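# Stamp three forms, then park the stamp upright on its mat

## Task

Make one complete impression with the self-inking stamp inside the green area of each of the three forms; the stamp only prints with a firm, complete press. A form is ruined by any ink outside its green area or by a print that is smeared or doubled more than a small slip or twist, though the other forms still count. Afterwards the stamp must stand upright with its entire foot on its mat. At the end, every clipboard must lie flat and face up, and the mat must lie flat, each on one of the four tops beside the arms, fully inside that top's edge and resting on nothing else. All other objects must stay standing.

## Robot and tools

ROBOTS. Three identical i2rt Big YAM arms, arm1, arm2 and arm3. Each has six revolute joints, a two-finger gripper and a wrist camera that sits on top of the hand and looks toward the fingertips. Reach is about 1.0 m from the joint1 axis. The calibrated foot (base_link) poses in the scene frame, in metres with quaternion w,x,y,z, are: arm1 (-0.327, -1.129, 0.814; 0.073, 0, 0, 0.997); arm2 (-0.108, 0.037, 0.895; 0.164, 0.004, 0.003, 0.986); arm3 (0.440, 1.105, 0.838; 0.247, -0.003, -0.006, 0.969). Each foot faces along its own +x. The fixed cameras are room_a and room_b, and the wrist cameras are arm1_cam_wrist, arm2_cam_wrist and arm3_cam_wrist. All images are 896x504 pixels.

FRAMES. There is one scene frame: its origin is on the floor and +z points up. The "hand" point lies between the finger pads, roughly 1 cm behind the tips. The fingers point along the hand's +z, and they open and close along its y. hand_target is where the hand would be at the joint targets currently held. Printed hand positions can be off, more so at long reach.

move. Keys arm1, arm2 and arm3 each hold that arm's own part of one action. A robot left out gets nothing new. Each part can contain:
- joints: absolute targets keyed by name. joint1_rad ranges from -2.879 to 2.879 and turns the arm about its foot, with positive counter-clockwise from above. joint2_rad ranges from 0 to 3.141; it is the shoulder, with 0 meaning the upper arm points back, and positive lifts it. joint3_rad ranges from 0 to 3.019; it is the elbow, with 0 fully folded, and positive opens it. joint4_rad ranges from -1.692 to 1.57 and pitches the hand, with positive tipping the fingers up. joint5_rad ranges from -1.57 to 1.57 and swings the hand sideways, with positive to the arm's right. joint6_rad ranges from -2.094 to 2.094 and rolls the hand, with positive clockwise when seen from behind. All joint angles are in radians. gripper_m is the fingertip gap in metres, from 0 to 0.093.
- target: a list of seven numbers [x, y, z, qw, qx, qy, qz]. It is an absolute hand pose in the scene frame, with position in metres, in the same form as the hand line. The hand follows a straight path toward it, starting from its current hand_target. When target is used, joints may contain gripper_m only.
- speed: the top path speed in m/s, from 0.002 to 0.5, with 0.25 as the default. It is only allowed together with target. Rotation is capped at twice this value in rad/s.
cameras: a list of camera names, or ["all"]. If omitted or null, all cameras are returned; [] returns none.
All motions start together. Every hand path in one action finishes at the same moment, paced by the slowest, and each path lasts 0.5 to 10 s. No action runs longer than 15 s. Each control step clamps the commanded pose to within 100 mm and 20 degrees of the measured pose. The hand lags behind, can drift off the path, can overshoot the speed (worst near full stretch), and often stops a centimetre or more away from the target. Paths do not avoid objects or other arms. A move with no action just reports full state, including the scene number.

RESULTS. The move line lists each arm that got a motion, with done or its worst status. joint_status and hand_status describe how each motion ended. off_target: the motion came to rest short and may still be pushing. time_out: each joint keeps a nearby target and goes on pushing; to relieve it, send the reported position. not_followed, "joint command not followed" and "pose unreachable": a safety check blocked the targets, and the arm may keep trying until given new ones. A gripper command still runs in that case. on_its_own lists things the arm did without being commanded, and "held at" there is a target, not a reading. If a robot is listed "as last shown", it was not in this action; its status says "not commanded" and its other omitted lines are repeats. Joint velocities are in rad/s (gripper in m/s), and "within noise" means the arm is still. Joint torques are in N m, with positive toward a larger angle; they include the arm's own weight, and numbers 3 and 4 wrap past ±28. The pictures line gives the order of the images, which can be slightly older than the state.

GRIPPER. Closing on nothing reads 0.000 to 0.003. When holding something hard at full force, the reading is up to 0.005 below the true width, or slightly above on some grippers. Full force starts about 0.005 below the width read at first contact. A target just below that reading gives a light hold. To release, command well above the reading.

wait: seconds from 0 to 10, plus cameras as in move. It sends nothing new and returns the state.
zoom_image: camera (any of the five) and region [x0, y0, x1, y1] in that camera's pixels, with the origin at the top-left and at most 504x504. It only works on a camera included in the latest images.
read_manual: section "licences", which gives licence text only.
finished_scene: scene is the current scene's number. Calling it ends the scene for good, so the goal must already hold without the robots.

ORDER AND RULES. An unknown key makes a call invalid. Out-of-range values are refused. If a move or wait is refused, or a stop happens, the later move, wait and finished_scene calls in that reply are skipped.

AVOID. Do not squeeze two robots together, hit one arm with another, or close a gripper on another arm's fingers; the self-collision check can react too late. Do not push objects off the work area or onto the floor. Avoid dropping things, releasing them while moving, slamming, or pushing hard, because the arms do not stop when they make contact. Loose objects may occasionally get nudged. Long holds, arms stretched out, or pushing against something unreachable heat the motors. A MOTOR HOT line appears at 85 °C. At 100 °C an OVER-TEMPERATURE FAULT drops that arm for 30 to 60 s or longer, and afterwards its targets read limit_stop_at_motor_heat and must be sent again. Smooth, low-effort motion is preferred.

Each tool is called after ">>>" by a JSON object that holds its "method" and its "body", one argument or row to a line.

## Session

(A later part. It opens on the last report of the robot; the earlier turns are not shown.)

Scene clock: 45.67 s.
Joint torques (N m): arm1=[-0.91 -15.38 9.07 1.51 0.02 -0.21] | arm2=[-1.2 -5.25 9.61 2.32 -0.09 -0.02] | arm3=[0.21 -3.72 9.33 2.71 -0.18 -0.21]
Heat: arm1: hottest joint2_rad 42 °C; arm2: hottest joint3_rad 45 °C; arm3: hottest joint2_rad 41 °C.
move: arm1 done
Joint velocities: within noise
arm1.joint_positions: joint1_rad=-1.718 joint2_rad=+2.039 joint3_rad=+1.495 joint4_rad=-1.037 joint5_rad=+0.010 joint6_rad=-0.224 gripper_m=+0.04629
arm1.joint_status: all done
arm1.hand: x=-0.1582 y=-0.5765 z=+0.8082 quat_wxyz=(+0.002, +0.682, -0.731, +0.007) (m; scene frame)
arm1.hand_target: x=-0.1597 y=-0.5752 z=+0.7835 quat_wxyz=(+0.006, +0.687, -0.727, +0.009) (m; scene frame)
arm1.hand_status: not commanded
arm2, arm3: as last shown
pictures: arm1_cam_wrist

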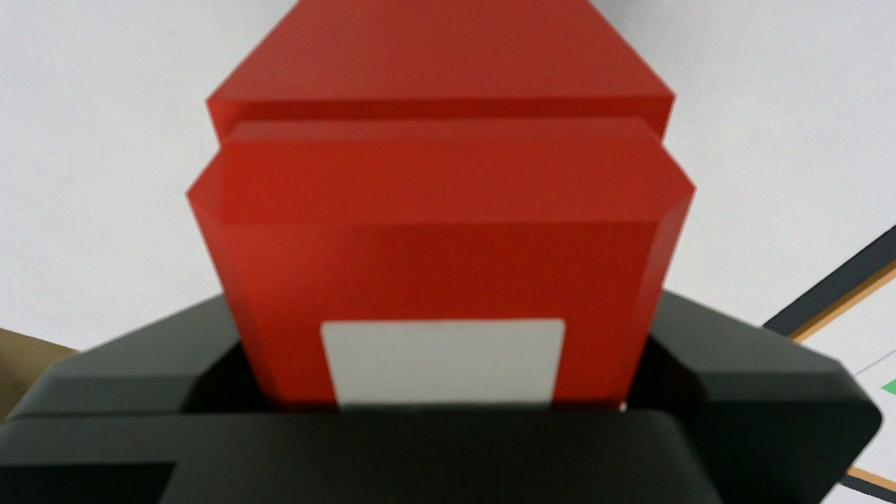

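Contact (stalled, torque up). Release.

>>> {"method": "move", "body": {
  "arm1": {"joints":{"gripper_m":0.055}},
  "cameras": []
}}

>>> {"method": "move", "body": {
  "arm1": {"joints":{"gripper_m":0.093}},
  "cameras": ["arm1_cam_wrist"]
}}

>>> {"method": "move", "body": {
  "arm1": {"target":[-0.158,-0.577,0.97,-0.002,0.682,-0.731,0.002],"speed":0.15},
  "cameras": ["arm1_cam_wrist"]
}}

>>> {"method": "move", "body": {
  "arm1": {"joints":{"joint1_rad":0.2,"joint2_rad":0.95,"joint3_rad":1.35,"joint4_rad":-1.25}},
  "cameras": []
}}

>>> {"method": "move", "body": {
  "arm2": {"joints":{"joint1_rad":1.7,"joint2_rad":0.95,"joint3_rad":1.4,"joint4_rad":-1.25}},
  "cameras": ["arm2_cam_wrist"]
}}

>>> {"method": "zoom_image", "body": {
  "camera": "arm2_cam_wrist",
  "region": [20, 0, 524, 300]
}}

Scene clock: 46.53 s.
Joint torques (N m): arm1=[-0.97 -16.44 9.1 0.8 0.02 -0.21] | arm2=[-0.79 -5.01 9.46 2.4 -0.06 -0.04] | arm3=[-0.03 -3.49 9.42 2.67 -0.17 -0.22]
Heat: arm1: hottest joint2_rad 42 °C; arm2: hottest joint3_rad 45 °C; arm3: hottest joint2_rad 41 °C.
move: arm1 done
Joint velocities: within noise
arm1.joint_positions: joint1_rad=-1.718 joint2_rad=+2.047 joint3_rad=+1.494 joint4_rad=-1.017 joint5_rad=+0.010 joint6_rad=-0.224 gripper_m=+0.05489
arm1.joint_status: all done
arm1.hand: x=-0.1572 y=-0.5731 z=+0.8032 quat_wxyz=(-0.003, +0.682, -0.731, +0.004) (m; scene frame)
arm1.hand_target: x=-0.1597 y=-0.5752 z=+0.7835 quat_wxyz=(+0.006, +0.687, -0.727, +0.009) (m; scene frame)
arm1.hand_status: not commanded
arm2: as last shown
arm3.joint_positions: joint1_rad=-0.509 joint2_rad=+0.894 joint3_rad=+1.349 joint4_rad=-1.275 joint5_rad=+0.004 joint6_rad=+0.016 gripper_m=+0.09396
arm3.joint_status: not commanded
arm3.hand: x=+0.2511 y=+1.3962 z=+1.2959 quat_wxyz=(-0.182, +0.811, -0.455, -0.320) (m; scene frame)
arm3.hand_target: x=+0.2445 y=+1.3995 z=+1.2985 quat_wxyz=(-0.186, +0.814, -0.442, -0.328) (m; scene frame)
arm3.hand_status: not commanded
pictures: none
No camera images: "cameras" was empty.

Scene clock: 47.20 s.
Joint torques (N m): arm1=[-0.97 -16.32 9.13 0.73 0.02 -0.21] | arm2=[-0.85 -4.19 9.31 2.29 -0.11 -0.01] | arm3=[-0.09 -3.43 9.33 2.67 -0.17 -0.23]
Heat: arm1: hottest joint2_rad 42 °C; arm2: hottest joint3_rad 45 °C; arm3: hottest joint2_rad 41 °C.
move: arm1 done
Joint velocities: within noise
arm1.joint_positions: joint1_rad=-1.719 joint2_rad=+2.047 joint3_rad=+1.494 joint4_rad=-1.016 joint5_rad=+0.012 joint6_rad=-0.224 gripper_m=+0.09278
arm1.joint_status: all done
arm1.hand: x=-0.1564 y=-0.5729 z=+0.8032 quat_wxyz=(-0.004, +0.682, -0.731, +0.005) (m; scene frame)
arm1.hand_target: x=-0.1593 y=-0.5753 z=+0.7835 quat_wxyz=(+0.006, +0.687, -0.727, +0.010) (m; scene frame)
arm1.hand_status: not commanded
arm2, arm3: as last shown
pictures: arm1_cam_wrist

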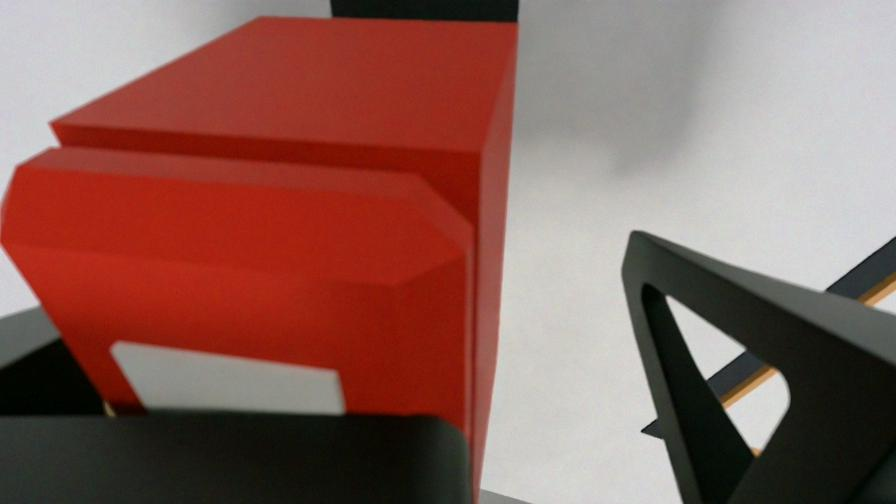

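Scene clock: 49.27 s.
Joint torques (N m): arm1=[-1.32 -18.32 15.01 -0.53 -0.15 -0.14] | arm2=[-0.97 -5.19 9.44 2.35 -0.06 -0.07] | arm3=[-0.09 -3.25 9.44 2.67 -0.19 -0.25]
Heat: arm1: hottest joint2_rad 42 °C; arm2: hottest joint3_rad 45 °C; arm3: hottest joint2_rad 41 °C.
move: arm1 off_target
Joint velocities: within noise
arm1.joint_positions: joint1_rad=-1.719 joint2_rad=+1.879 joint3_rad=+1.648 joint4_rad=-1.369 joint5_rad=+0.009 joint6_rad=-0.224 gripper_m=+0.09287
arm1.joint_status: not commanded
arm1.hand: x=-0.1614 y=-0.5873 z=+0.9516 quat_wxyz=(+0.010, +0.682, -0.731, +0.011) (m; scene frame)
arm1.hand_target: x=-0.1584 y=-0.5776 z=+0.9699 quat_wxyz=(-0.002, +0.682, -0.731, +0.001) (m; scene frame)
arm1.hand_status: off_target (0.021 m and 1.7 deg from the pose sent, 0.167 m and 0.4 deg at the start)
arm2.joint_positions: joint1_rad=+0.311 joint2_rad=+0.907 joint3_rad=+1.328 joint4_rad=-1.264 joint5_rad=+0.010 joint6_rad=+0.001 gripper_m=+0.09399
arm2.joint_status: not commanded
arm2.hand: x=-0.4581 y=+0.0480 z=+1.3413 quat_wxyz=(-0.005, +0.933, -0.012, -0.361) (m; scene frame)
arm2.hand_target: x=-0.4589 y=+0.0516 z=+1.3575 quat_wxyz=(-0.005, +0.924, -0.019, -0.381) (m; scene frame)
arm2.hand_status: not commanded
arm3: as last shown
pictures: arm1_cam_wrist

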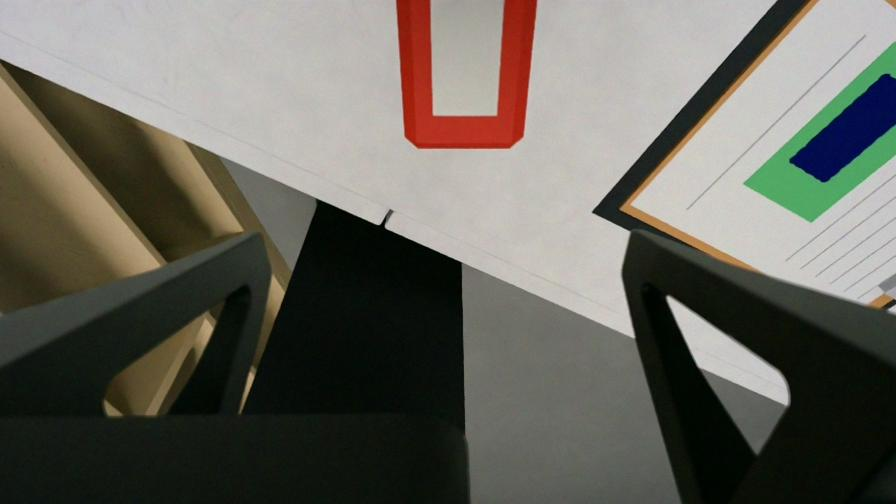

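Scene clock: 51.33 s.
Joint torques (N m): arm1=[0.38 -2.02 11.81 1.7 -0.04 -0.13] | arm2=[-0.73 -4.37 9.35 2.3 -0.13 -0.06] | arm3=[0.15 -3.14 9.42 2.67 -0.19 -0.24]
Heat: arm1: hottest joint2_rad 42 °C; arm2: hottest joint3_rad 45 °C; arm3: hottest joint2_rad 41 °C.
move: arm1 done
Joint velocities: within noise
arm1.joint_positions: joint1_rad=+0.189 joint2_rad=+0.943 joint3_rad=+1.350 joint4_rad=-1.261 joint5_rad=+0.006 joint6_rad=-0.235 gripper_m=+0.09288
arm1.joint_status: all done
arm1.hand: x=-0.6937 y=-1.1429 z=+1.2566 quat_wxyz=(-0.036, +0.928, +0.129, -0.349) (m; scene frame)
arm1.hand_target: x=-0.6976 y=-1.1473 z=+1.2558 quat_wxyz=(-0.034, +0.926, +0.135, -0.350) (m; scene frame)
arm1.hand_status: not commanded
arm2, arm3: as last shown
pictures: none
No camera images: "cameras" was empty.

Scene clock: 53.17 s.
Joint torques (N m): arm1=[-0.32 -1.9 11.84 1.68 -0.03 -0.12] | arm2=[0.97 -4.78 11.64 2.22 0.02 -0.01] | arm3=[-0.03 -3.55 9.36 2.63 -0.18 -0.21]
Heat: arm1: hottest joint2_rad 42 °C; arm2: hottest joint3_rad 45 °C; arm3: hottest joint2_rad 41 °C.
move: arm2 done
Joint velocities: within noise
arm1, arm3: as last shown
arm2.joint_positions: joint1_rad=+1.689 joint2_rad=+0.948 joint3_rad=+1.349 joint4_rad=-1.264 joint5_rad=-0.001 joint6_rad=-0.007 gripper_m=+0.09399
arm2.joint_status: all done
arm2.hand: x=-0.1815 y=-0.3202 z=+1.3371 quat_wxyz=(+0.216, +0.726, +0.593, -0.275) (m; scene frame)
arm2.hand_target: x=-0.1780 y=-0.3251 z=+1.3650 quat_wxyz=(+0.237, +0.715, +0.587, -0.296) (m; scene frame)
arm2.hand_status: not commanded
pictures: arm2_cam_wrist

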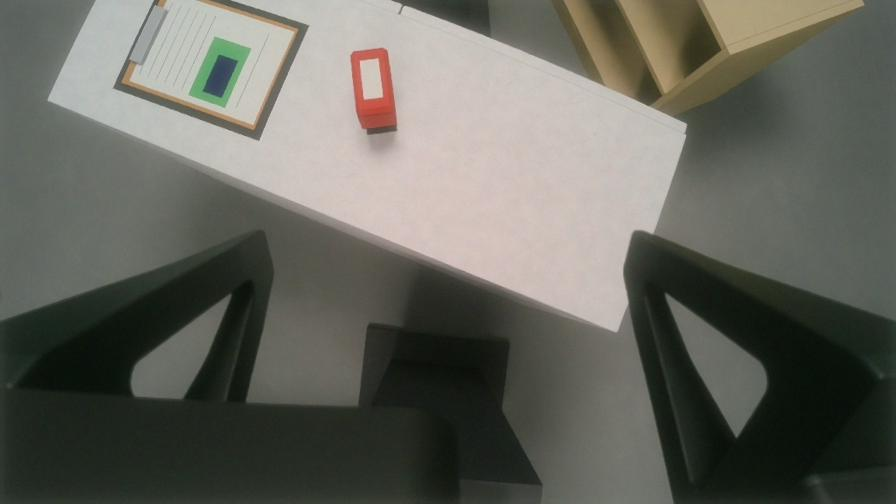

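Scaled by 1.000.

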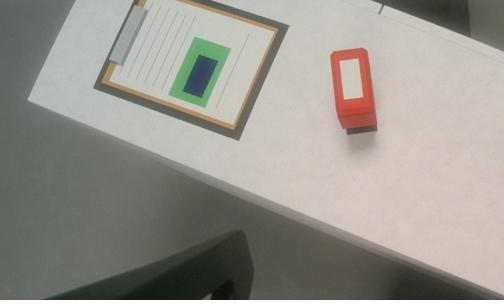

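>>> {"method": "move", "body": {
  "arm2": {"joints":{"joint1_rad":1.845,"joint2_rad":2.06,"joint3_rad":1.615,"joint4_rad":-1.08,"joint6_rad":0.05,"gripper_m":0.093}},
  "cameras": ["arm2_cam_wrist"]
}}

Scene clock: 55.27 s.
Joint torques (N m): arm1=[-0.38 -1.96 11.82 1.69 -0.04 -0.13] | arm2=[0.26 -22.71 7.49 0.92 0.02 0.14] | arm3=[0.03 -3.55 9.35 2.7 -0.17 -0.23]
Heat: arm1: hottest joint2_rad 42 °C; arm2: hottest joint3_rad 46 °C; arm3: hottest joint2_rad 41 °C.
move: arm2 done
Joint velocities: within noise
arm1, arm3: as last shown
arm2.joint_positions: joint1_rad=+1.840 joint2_rad=+2.061 joint3_rad=+1.601 joint4_rad=-1.092 joint5_rad=-0.001 joint6_rad=+0.031 gripper_m=+0.09308
arm2.joint_status: all done
arm2.hand: x=-0.1451 y=-0.5686 z=+0.9154 quat_wxyz=(+0.005, +0.739, +0.674, -0.012) (m; scene frame)
arm2.hand_target: x=-0.1425 y=-0.5773 z=+0.9210 quat_wxyz=(+0.015, +0.743, +0.669, -0.021) (m; scene frame)
arm2.hand_status: not commanded
pictures: arm2_cam_wrist

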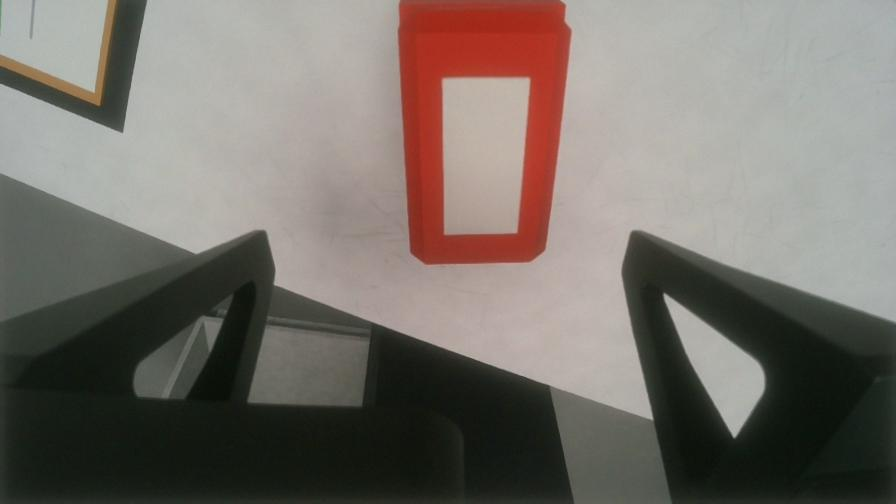

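>>> {"method": "move", "body": {
  "arm2": {"joints":{"joint1_rad":1.808,"joint2_rad":2.18,"joint3_rad":1.555,"joint4_rad":-0.91}},
  "cameras": ["arm2_cam_wrist"]
}}

Scene clock: 56.63 s.
Joint torques (N m): arm1=[-0.32 -2.02 11.81 1.68 -0.04 -0.13] | arm2=[-0.09 -23.24 6.2 1.28 0.05 0.08] | arm3=[0.21 -3.49 9.39 2.66 -0.18 -0.21]
Heat: arm1: hottest joint2_rad 42 °C; arm2: hottest joint3_rad 46 °C; arm3: hottest joint2_rad 41 °C.
move: arm2 done
Joint velocities: within noise
arm1, arm3: as last shown
arm2.joint_positions: joint1_rad=+1.815 joint2_rad=+2.181 joint3_rad=+1.552 joint4_rad=-0.928 joint5_rad=-0.001 joint6_rad=+0.031 gripper_m=+0.09308
arm2.joint_status: all done
arm2.hand: x=-0.1610 y=-0.5676 z=+0.8296 quat_wxyz=(+0.004, +0.747, +0.665, -0.010) (m; scene frame)
arm2.hand_target: x=-0.1657 y=-0.5734 z=+0.8315 quat_wxyz=(+0.011, +0.755, +0.655, -0.018) (m; scene frame)
arm2.hand_status: not commanded
pictures: arm2_cam_wrist

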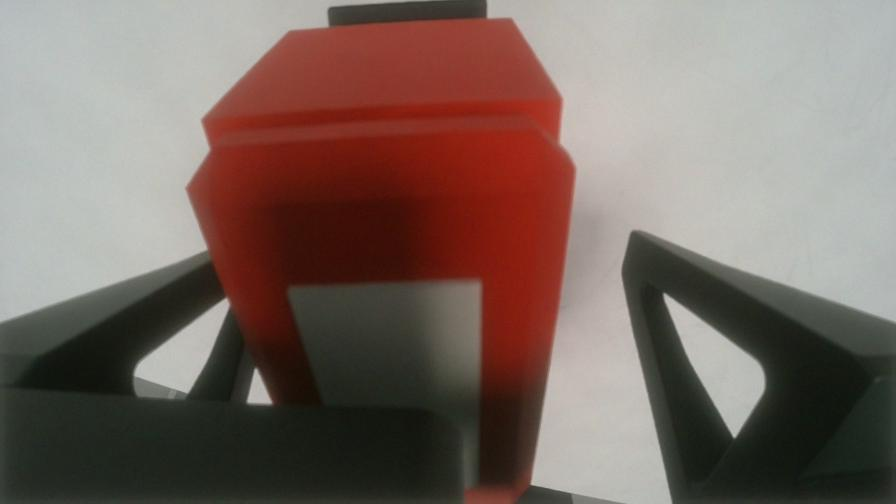

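>>> {"method": "move", "body": {
  "arm2": {"joints":{"joint1_rad":1.838,"joint2_rad":2.21,"joint3_rad":1.552,"joint4_rad":-0.892,"joint6_rad":-0.01}},
  "cameras": ["arm2_cam_wrist"]
}}

Scene clock: 57.67 s.
Joint torques (N m): arm1=[-0.44 -1.9 11.82 1.69 -0.03 -0.13] | arm2=[0.73 -20.37 5.71 1.2 0.08 -0.26] | arm3=[-0.03 -3.25 9.39 2.65 -0.19 -0.22]
Heat: arm1: hottest joint2_rad 42 °C; arm2: hottest joint3_rad 45 °C; arm3: hottest joint2_rad 41 °C.
move: arm2 done
Joint velocities: within noise
arm1, arm3: as last shown
arm2.joint_positions: joint1_rad=+1.829 joint2_rad=+2.184 joint3_rad=+1.552 joint4_rad=-0.911 joint5_rad=-0.001 joint6_rad=+0.019 gripper_m=+0.09308
arm2.joint_status: all done
arm2.hand: x=-0.1525 y=-0.5718 z=+0.8278 quat_wxyz=(+0.008, +0.738, +0.675, -0.015) (m; scene frame)
arm2.hand_target: x=-0.1475 y=-0.5712 z=+0.8125 quat_wxyz=(+0.005, +0.729, +0.685, -0.012) (m; scene frame)
arm2.hand_status: not commanded
pictures: arm2_cam_wrist

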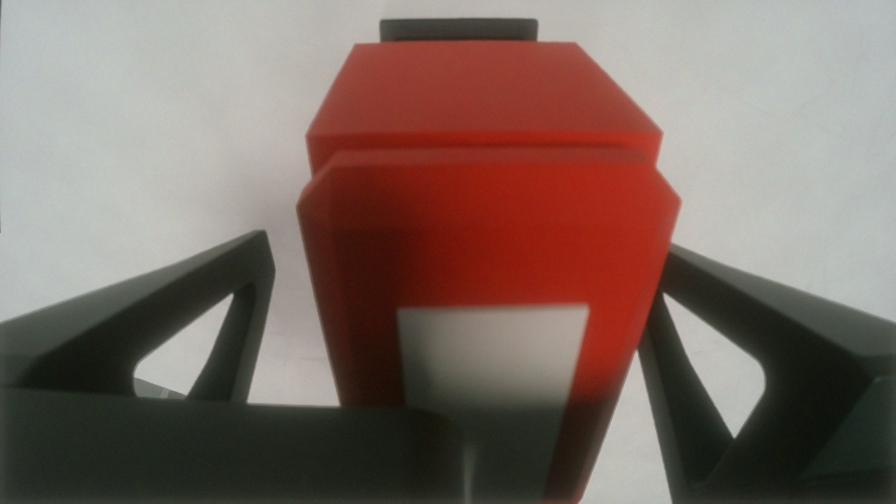

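>>> {"method": "move", "body": {
  "arm2": {"joints":{"joint1_rad":1.81,"joint2_rad":2.228,"joint3_rad":1.54,"joint4_rad":-0.885}},
  "cameras": ["arm2_cam_wrist"]
}}

Scene clock: 58.57 s.
Joint torques (N m): arm1=[-0.38 -1.96 11.81 1.68 -0.04 -0.13] | arm2=[-0.67 -20.54 5.26 1.22 0.01 -0.28] | arm3=[0.26 -3.66 9.35 2.7 -0.18 -0.24]
Heat: arm1: hottest joint2_rad 42 °C; arm2: hottest joint3_rad 45 °C; arm3: hottest joint2_rad 41 °C.
move: arm2 done
Joint velocities: within noise
arm1: as last shown
arm2.joint_positions: joint1_rad=+1.822 joint2_rad=+2.204 joint3_rad=+1.547 joint4_rad=-0.900 joint5_rad=-0.001 joint6_rad=+0.007 gripper_m=+0.09308
arm2.joint_status: all done
arm2.hand: x=-0.1567 y=-0.5678 z=+0.8149 quat_wxyz=(+0.004, +0.736, +0.676, -0.010) (m; scene frame)
arm2.hand_target: x=-0.1639 y=-0.5622 z=+0.7988 quat_wxyz=(-0.002, +0.735, +0.678, -0.004) (m; scene frame)
arm2.hand_status: not commanded
arm3.joint_positions: joint1_rad=-0.509 joint2_rad=+0.894 joint3_rad=+1.349 joint4_rad=-1.275 joint5_rad=+0.004 joint6_rad=+0.016 gripper_m=+0.09396
arm3.joint_status: not commanded
arm3.hand: x=+0.2511 y=+1.3962 z=+1.2959 quat_wxyz=(-0.182, +0.811, -0.455, -0.320) (m; scene frame)
arm3.hand_target: x=+0.2445 y=+1.3995 z=+1.2985 quat_wxyz=(-0.186, +0.814, -0.442, -0.328) (m; scene frame)
arm3.hand_status: not commanded
pictures: arm2_cam_wrist

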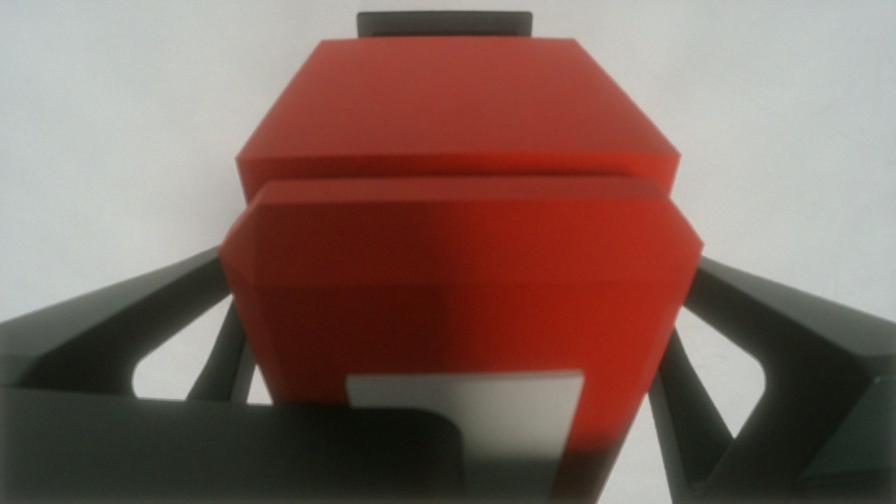

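>>> {"method": "move", "body": {
  "arm2": {"joints":{"gripper_m":0.036}},
  "cameras": ["arm2_cam_wrist"]
}}

>>> {"method": "move", "body": {
  "arm2": {"joints":{"joint2_rad":2.03,"joint3_rad":1.60,"joint4_rad":-1.12}},
  "cameras": []
}}

>>> {"method": "move", "body": {
  "arm2": {"joints":{"joint1_rad":0.0,"joint2_rad":1.7,"joint3_rad":1.6,"joint4_rad":-1.2,"joint6_rad":0.0}},
  "arm3": {"joints":{"joint1_rad":1.3,"joint2_rad":0.95,"joint3_rad":1.4,"joint4_rad":-1.25}},
  "cameras": ["arm3_cam_wrist","arm2_cam_wrist"]
}}

Scene clock: 59.40 s.
Joint torques (N m): arm1=[-0.38 -1.9 11.82 1.69 -0.04 -0.13] | arm2=[-0.73 -21.13 5.27 1.14 0.03 -0.2] | arm3=[-0.09 -3.37 9.37 2.7 -0.16 -0.22]
Heat: arm1: hottest joint2_rad 42 °C; arm2: hottest joint3_rad 45 °C; arm3: hottest joint2_rad 41 °C.
move: arm2 off_target
Joint velocities: arm1=[within noise] | arm2=[-0.005 -0.005 -0.022 -0.046 -0.037 0.037 0.001] | arm3=[within noise]
arm1, arm3: as last shown
arm2.joint_positions: joint1_rad=+1.821 joint2_rad=+2.202 joint3_rad=+1.546 joint4_rad=-0.898 joint5_rad=-0.002 joint6_rad=+0.005 gripper_m=+0.04467
arm2.joint_status: gripper_m off_target (ended at +0.04471, target +0.03600)
arm2.hand: x=-0.1574 y=-0.5680 z=+0.8154 quat_wxyz=(+0.005, +0.736, +0.676, -0.010) (m; scene frame)
arm2.hand_target: x=-0.1637 y=-0.5626 z=+0.7987 quat_wxyz=(-0.001, +0.735, +0.678, -0.005) (m; scene frame)
arm2.hand_status: not commanded
pictures: arm2_cam_wrist

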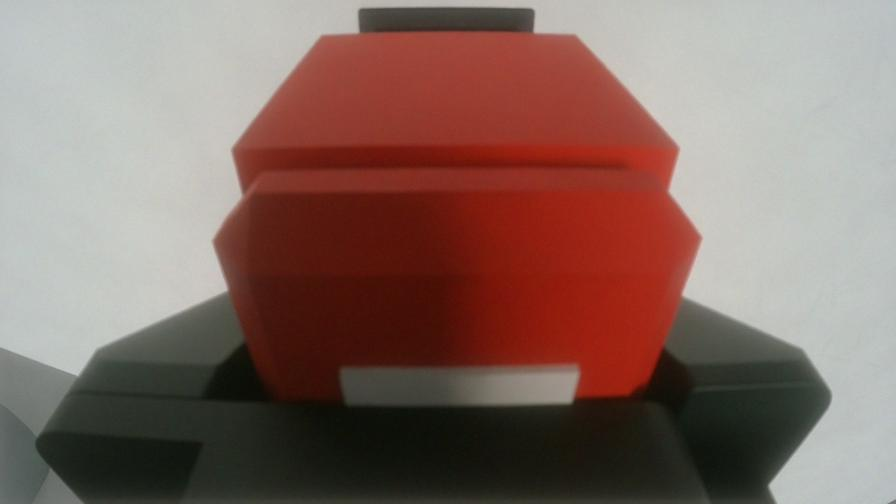

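Scene clock: 60.73 s.
Joint torques (N m): arm1=[-0.32 -2.02 11.84 1.68 -0.04 -0.13] | arm2=[-0.67 -20.72 8.64 -0.12 0.03 -0.23] | arm3=[0.03 -3.49 9.36 2.73 -0.18 -0.22]
Heat: arm1: hottest joint2_rad 42 °C; arm2: hottest joint3_rad 46 °C; arm3: hottest joint2_rad 41 °C.
move: arm2 done
Joint velocities: within noise
arm1, arm3: as last shown
arm2.joint_positions: joint1_rad=+1.821 joint2_rad=+2.017 joint3_rad=+1.572 joint4_rad=-1.104 joint5_rad=-0.002 joint6_rad=+0.005 gripper_m=+0.04467
arm2.joint_status: all done
arm2.hand: x=-0.1554 y=-0.5572 z=+0.9304 quat_wxyz=(+0.006, +0.736, +0.676, -0.012) (m; scene frame)
arm2.hand_target: x=-0.1625 y=-0.5629 z=+0.9331 quat_wxyz=(+0.006, +0.735, +0.678, -0.012) (m; scene frame)
arm2.hand_status: not commanded
pictures: none
No camera images: "cameras" was empty.

Scene clock: 62.73 s.
Joint torques (N m): arm1=[-0.26 -2.02 11.82 1.68 -0.04 -0.13] | arm2=[-0.38 -20.66 8.64 0.28 -0.02 -0.13] | arm3=[0.03 -5.42 13.53 2.28 -0.08 -0.22]
Heat: arm1: hottest joint2_rad 42 °C; arm2: hottest joint3_rad 46 °C; arm3: hottest joint2_rad 41 °C.
move: arm2 done; arm3 done
Joint velocities: within noise
arm1.joint_positions: joint1_rad=+0.189 joint2_rad=+0.943 joint3_rad=+1.350 joint4_rad=-1.261 joint5_rad=+0.006 joint6_rad=-0.235 gripper_m=+0.09288
arm1.joint_status: not commanded
arm1.hand: x=-0.6937 y=-1.1429 z=+1.2566 quat_wxyz=(-0.036, +0.928, +0.129, -0.349) (m; scene frame)
arm1.hand_target: x=-0.6976 y=-1.1473 z=+1.2558 quat_wxyz=(-0.034, +0.926, +0.135, -0.350) (m; scene frame)
arm1.hand_status: not commanded
arm2.joint_positions: joint1_rad=-0.001 joint2_rad=+1.719 joint3_rad=+1.586 joint4_rad=-1.184 joint5_rad=+0.001 joint6_rad=+0.016 gripper_m=+0.04470
arm2.joint_status: all done
arm2.hand: x=-0.6598 y=+0.2286 z=+1.1055 quat_wxyz=(-0.017, +0.977, -0.171, -0.129) (m; scene frame)
arm2.hand_target: x=-0.6585 y=+0.2275 z=+1.1213 quat_wxyz=(-0.018, +0.976, -0.168, -0.137) (m; scene frame)
arm2.hand_status: not commanded
arm3.joint_positions: joint1_rad=+1.291 joint2_rad=+0.954 joint3_rad=+1.349 joint4_rad=-1.267 joint5_rad=+0.001 joint6_rad=+0.006 gripper_m=+0.09398
arm3.joint_status: all done
arm3.hand: x=+0.1762 y=+0.8391 z=+1.2708 quat_wxyz=(+0.129, +0.870, +0.360, -0.310) (m; scene frame)
arm3.hand_target: x=+0.1763 y=+0.8339 z=+1.3014 quat_wxyz=(+0.142, +0.854, +0.367, -0.342) (m; scene frame)
arm3.hand_status: not commanded
pictures: arm2_cam_wrist, arm3_cam_wrist

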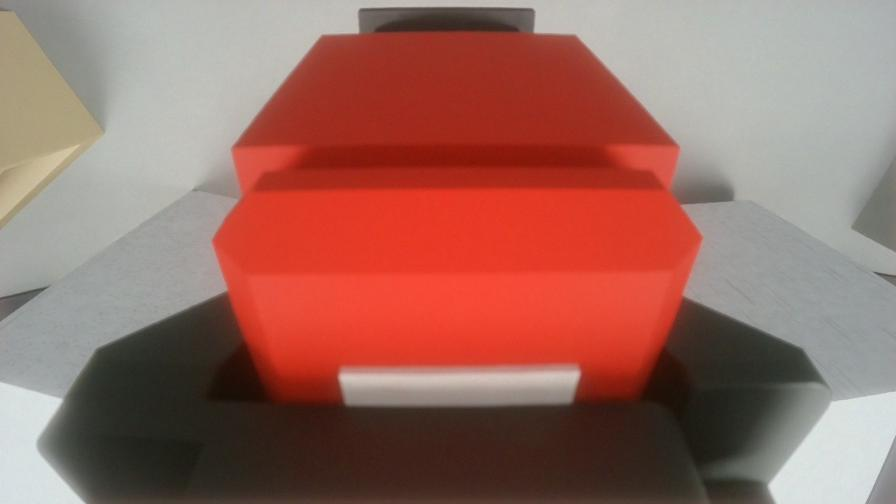

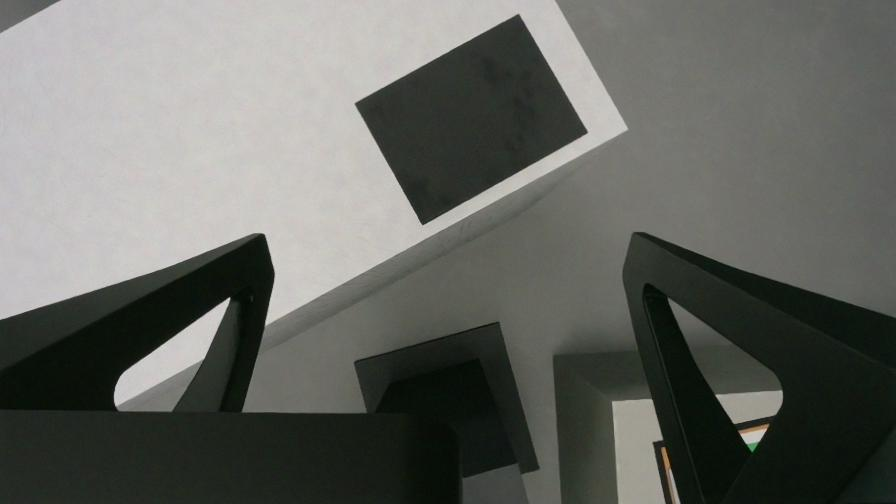

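>>> {"method": "move", "body": {
  "arm3": {"joints":{"joint1_rad":-0.5,"joint2_rad":0.9,"joint3_rad":1.35,"joint4_rad":-1.25}},
  "cameras": ["arm3_cam_wrist"]
}}

>>> {"method": "move", "body": {
  "arm2": {"joints":{"joint1_rad":-1.865,"joint2_rad":2.06,"joint3_rad":1.62,"joint4_rad":-1.10}},
  "cameras": ["arm2_cam_wrist","room_a"]
}}

>>> {"method": "zoom_image", "body": {
  "camera": "room_a",
  "region": [340, 200, 500, 360]
}}

Scene clock: 65.20 s.
Joint torques (N m): arm1=[-0.32 -1.96 11.82 1.69 -0.04 -0.13] | arm2=[0.38 -20.48 8.72 0.27 0.01 -0.11] | arm3=[-1.03 -4.31 9.37 2.29 -0.16 -0.23]
Heat: arm1: hottest joint2_rad 42 °C; arm2: hottest joint3_rad 46 °C; arm3: hottest joint2_rad 41 °C.
move: arm3 done
Joint velocities: within noise
arm1, arm2: as last shown
arm2.hand: x=-0.6598 y=+0.2285 z=+1.1057 quat_wxyz=(-0.017, +0.977, -0.171, -0.129) (m; scene frame)
arm2.hand_target: x=-0.6585 y=+0.2274 z=+1.1214 quat_wxyz=(-0.018, +0.976, -0.168, -0.138) (m; scene frame)
arm3.joint_positions: joint1_rad=-0.490 joint2_rad=+0.901 joint3_rad=+1.349 joint4_rad=-1.267 joint5_rad=+0.015 joint6_rad=+0.016 gripper_m=+0.09398
arm3.joint_status: all done
arm3.hand: x=+0.2452 y=+1.3968 z=+1.2947 quat_wxyz=(-0.184, +0.814, -0.449, -0.319) (m; scene frame)
arm3.hand_target: x=+0.2463 y=+1.4007 z=+1.2987 quat_wxyz=(-0.191, +0.813, -0.444, -0.326) (m; scene frame)
arm3.hand_status: not commanded
pictures: arm3_cam_wrist

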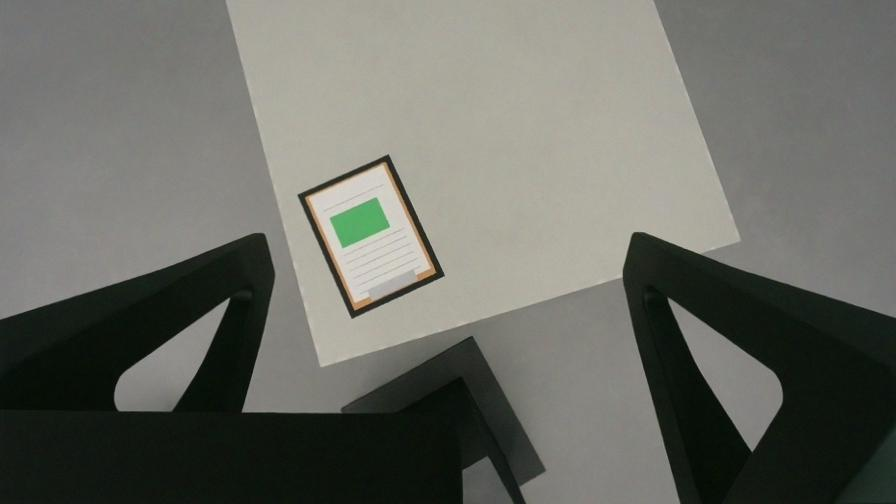

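Scene clock: 67.23 s.
Joint torques (N m): arm1=[-0.44 -1.9 11.84 1.69 -0.03 -0.13] | arm2=[0.44 -23.18 7.45 0.49 -0.03 -0.16] | arm3=[-1.26 -3.9 9.5 2.29 -0.15 -0.18]
Heat: arm1: hottest joint3_rad 43 °C; arm2: hottest joint3_rad 46 °C; arm3: hottest joint2_rad 41 °C.
move: arm2 done
Joint velocities: within noise
arm1: as last shown
arm2.joint_positions: joint1_rad=-1.868 joint2_rad=+2.073 joint3_rad=+1.606 joint4_rad=-1.101 joint5_rad=+0.002 joint6_rad=+0.016 gripper_m=+0.04472
arm2.joint_status: all done
arm2.hand: x=+0.2472 y=+0.5273 z=+0.9008 quat_wxyz=(+0.004, +0.448, -0.894, +0.000) (m; scene frame)
arm2.hand_target: x=+0.2500 y=+0.5346 z=+0.9131 quat_wxyz=(-0.008, +0.451, -0.892, -0.007) (m; scene frame)
arm2.hand_status: not commanded
arm3.joint_positions: joint1_rad=-0.490 joint2_rad=+0.901 joint3_rad=+1.349 joint4_rad=-1.267 joint5_rad=+0.004 joint6_rad=+0.016 gripper_m=+0.09398
arm3.joint_status: not commanded
arm3.hand: x=+0.2436 y=+1.3958 z=+1.2947 quat_wxyz=(-0.179, +0.815, -0.447, -0.322) (m; scene frame)
arm3.hand_target: x=+0.2448 y=+1.3998 z=+1.2987 quat_wxyz=(-0.187, +0.814, -0.442, -0.328) (m; scene frame)
arm3.hand_status: not commanded
pictures: arm2_cam_wrist, room_a

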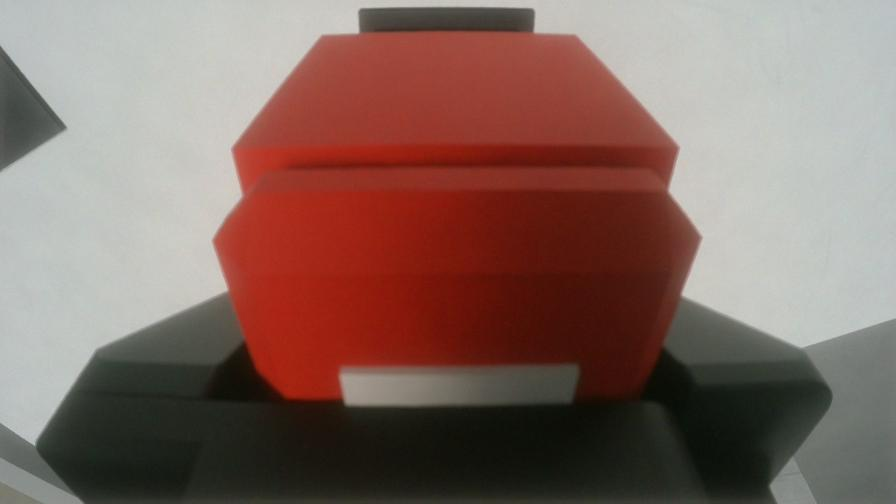

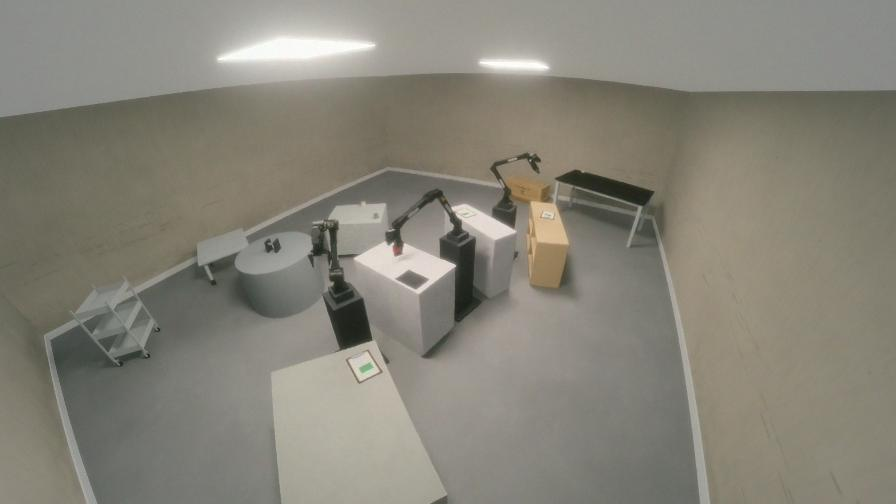

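Scaled by 3.150 from the camera's 896x504 image, which has a finer 1280x720 frame.

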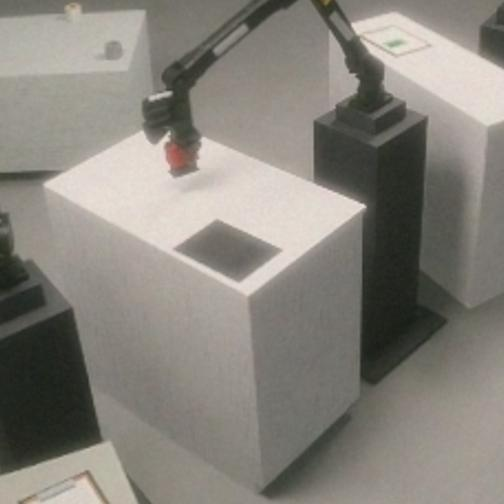

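>>> {"method": "move", "body": {
  "arm2": {"joints":{"joint2_rad":2.15,"joint3_rad":1.575,"joint4_rad":-0.968}},
  "cameras": []
}}

>>> {"method": "move", "body": {
  "arm2": {"joints":{"joint2_rad":2.18,"joint3_rad":1.56,"joint4_rad":-0.935}},
  "cameras": ["arm2_cam_wrist"]
}}

Scene clock: 68.57 s.
Joint torques (N m): arm1=[-0.32 -2.02 11.79 1.68 -0.03 -0.13] | arm2=[0.91 -23.06 6.24 1.16 -0.08 -0.14] | arm3=[-1.32 -4.07 9.44 2.32 -0.13 -0.22]
Heat: arm1: hottest joint3_rad 43 °C; arm2: hottest joint3_rad 46 °C; arm3: hottest joint2_rad 41 °C.
move: arm2 done
Joint velocities: within noise
arm1: as last shown
arm2.joint_positions: joint1_rad=-1.868 joint2_rad=+2.153 joint3_rad=+1.571 joint4_rad=-0.986 joint5_rad=+0.002 joint6_rad=+0.016 gripper_m=+0.04472
arm2.joint_status: all done
arm2.hand: x=+0.2472 y=+0.5278 z=+0.8425 quat_wxyz=(+0.004, +0.448, -0.894, +0.000) (m; scene frame)
arm2.hand_target: x=+0.2495 y=+0.5346 z=+0.8457 quat_wxyz=(-0.007, +0.451, -0.892, -0.006) (m; scene frame)
arm2.hand_status: not commanded
arm3.joint_positions: joint1_rad=-0.490 joint2_rad=+0.901 joint3_rad=+1.349 joint4_rad=-1.267 joint5_rad=+0.003 joint6_rad=+0.016 gripper_m=+0.09398
arm3.joint_status: not commanded
arm3.hand: x=+0.2434 y=+1.3957 z=+1.2947 quat_wxyz=(-0.179, +0.815, -0.447, -0.322) (m; scene frame)
arm3.hand_target: x=+0.2446 y=+1.3996 z=+1.2987 quat_wxyz=(-0.186, +0.814, -0.442, -0.328) (m; scene frame)
arm3.hand_status: not commanded
pictures: none
No camera images: "cameras" was empty.

Scene clock: 69.47 s.
Joint torques (N m): arm1=[-0.44 -2.02 11.82 1.68 -0.03 -0.13] | arm2=[-0.15 -21.25 5.64 1.35 -0.08 -0.14] | arm3=[-1.32 -4.37 9.39 2.43 -0.11 -0.21]
Heat: arm1: hottest joint3_rad 43 °C; arm2: hottest joint3_rad 46 °C; arm3: hottest joint2_rad 41 °C.
move: arm2 done
Joint velocities: within noise
arm1, arm3: as last shown
arm2.joint_positions: joint1_rad=-1.868 joint2_rad=+2.163 joint3_rad=+1.564 joint4_rad=-0.952 joint5_rad=+0.002 joint6_rad=+0.016 gripper_m=+0.04472
arm2.joint_status: all done
arm2.hand: x=+0.2491 y=+0.5303 z=+0.8341 quat_wxyz=(-0.003, +0.448, -0.894, -0.003) (m; scene frame)
arm2.hand_target: x=+0.2469 y=+0.5311 z=+0.8235 quat_wxyz=(-0.002, +0.451, -0.892, -0.004) (m; scene frame)
arm2.hand_status: not commanded
pictures: arm2_cam_wrist

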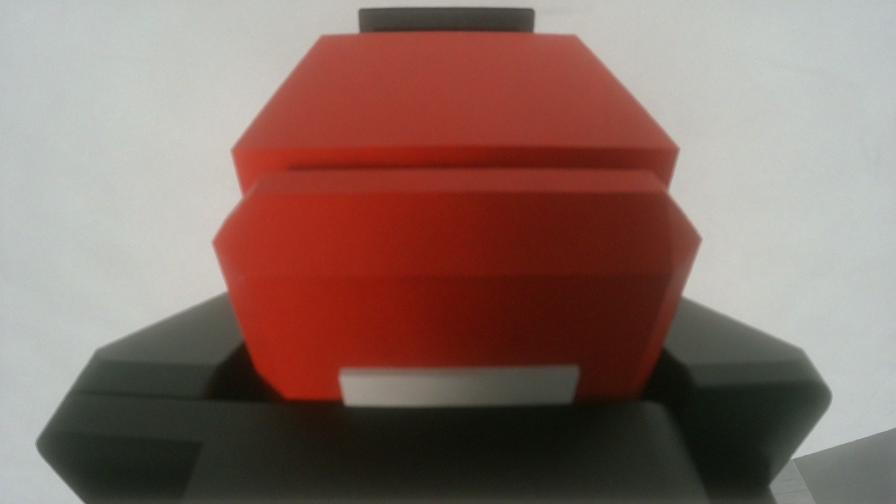

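>>> {"method": "move", "body": {
  "arm2": {"joints":{"joint2_rad":2.195,"joint3_rad":1.56,"joint4_rad":-0.93}},
  "cameras": ["arm2_cam_wrist"]
}}

Scene clock: 69.93 s.
Joint torques (N m): arm1=[-0.38 -1.96 11.82 1.66 -0.04 -0.12] | arm2=[0.03 -20.37 5.76 1.62 -0.09 -0.13] | arm3=[-1.2 -4.25 9.4 2.32 -0.11 -0.21]
Heat: arm1: hottest joint3_rad 43 °C; arm2: hottest joint3_rad 46 °C; arm3: hottest joint2_rad 41 °C.
move: arm2 done
Joint velocities: within noise
arm1, arm3: as last shown
arm2.joint_positions: joint1_rad=-1.868 joint2_rad=+2.164 joint3_rad=+1.564 joint4_rad=-0.952 joint5_rad=+0.002 joint6_rad=+0.016 gripper_m=+0.04472
arm2.joint_status: all done
arm2.hand: x=+0.2490 y=+0.5303 z=+0.8339 quat_wxyz=(-0.003, +0.448, -0.894, -0.003) (m; scene frame)
arm2.hand_target: x=+0.2457 y=+0.5294 z=+0.8144 quat_wxyz=(+0.003, +0.451, -0.892, -0.001) (m; scene frame)
arm2.hand_status: not commanded
pictures: arm2_cam_wrist

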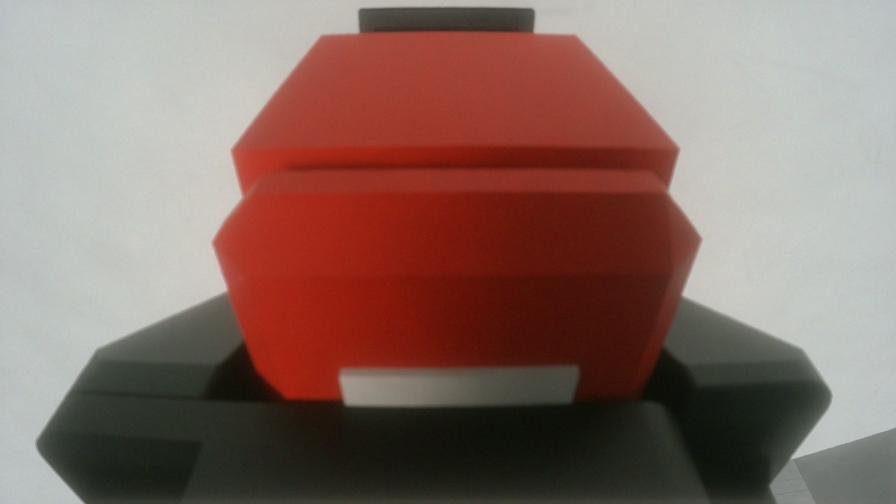

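>>> {"method": "move", "body": {
  "arm2": {"joints":{"joint2_rad":2.212,"joint3_rad":1.56,"joint4_rad":-0.92}},
  "cameras": ["arm2_cam_wrist"]
}}

Scene clock: 70.47 s.
Joint torques (N m): arm1=[-0.38 -1.96 11.84 1.68 -0.03 -0.13] | arm2=[0.73 -18.78 5.68 1.68 -0.03 -0.12] | arm3=[-1.38 -4.01 9.42 2.29 -0.13 -0.23]
Heat: arm1: hottest joint3_rad 43 °C; arm2: hottest joint3_rad 46 °C; arm3: hottest joint2_rad 41 °C.
move: arm2 done
Joint velocities: within noise
arm1, arm3: as last shown
arm2.joint_positions: joint1_rad=-1.868 joint2_rad=+2.164 joint3_rad=+1.564 joint4_rad=-0.951 joint5_rad=+0.002 joint6_rad=+0.016 gripper_m=+0.04472
arm2.joint_status: all done
arm2.hand: x=+0.2492 y=+0.5305 z=+0.8337 quat_wxyz=(-0.004, +0.448, -0.894, -0.003) (m; scene frame)
arm2.hand_target: x=+0.2452 y=+0.5289 z=+0.8048 quat_wxyz=(+0.005, +0.451, -0.892, +0.000) (m; scene frame)
arm2.hand_status: not commanded
pictures: arm2_cam_wrist

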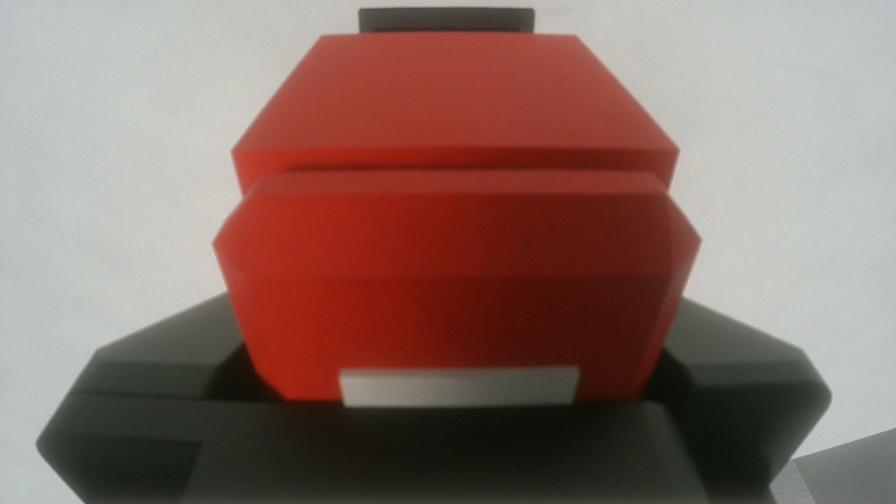

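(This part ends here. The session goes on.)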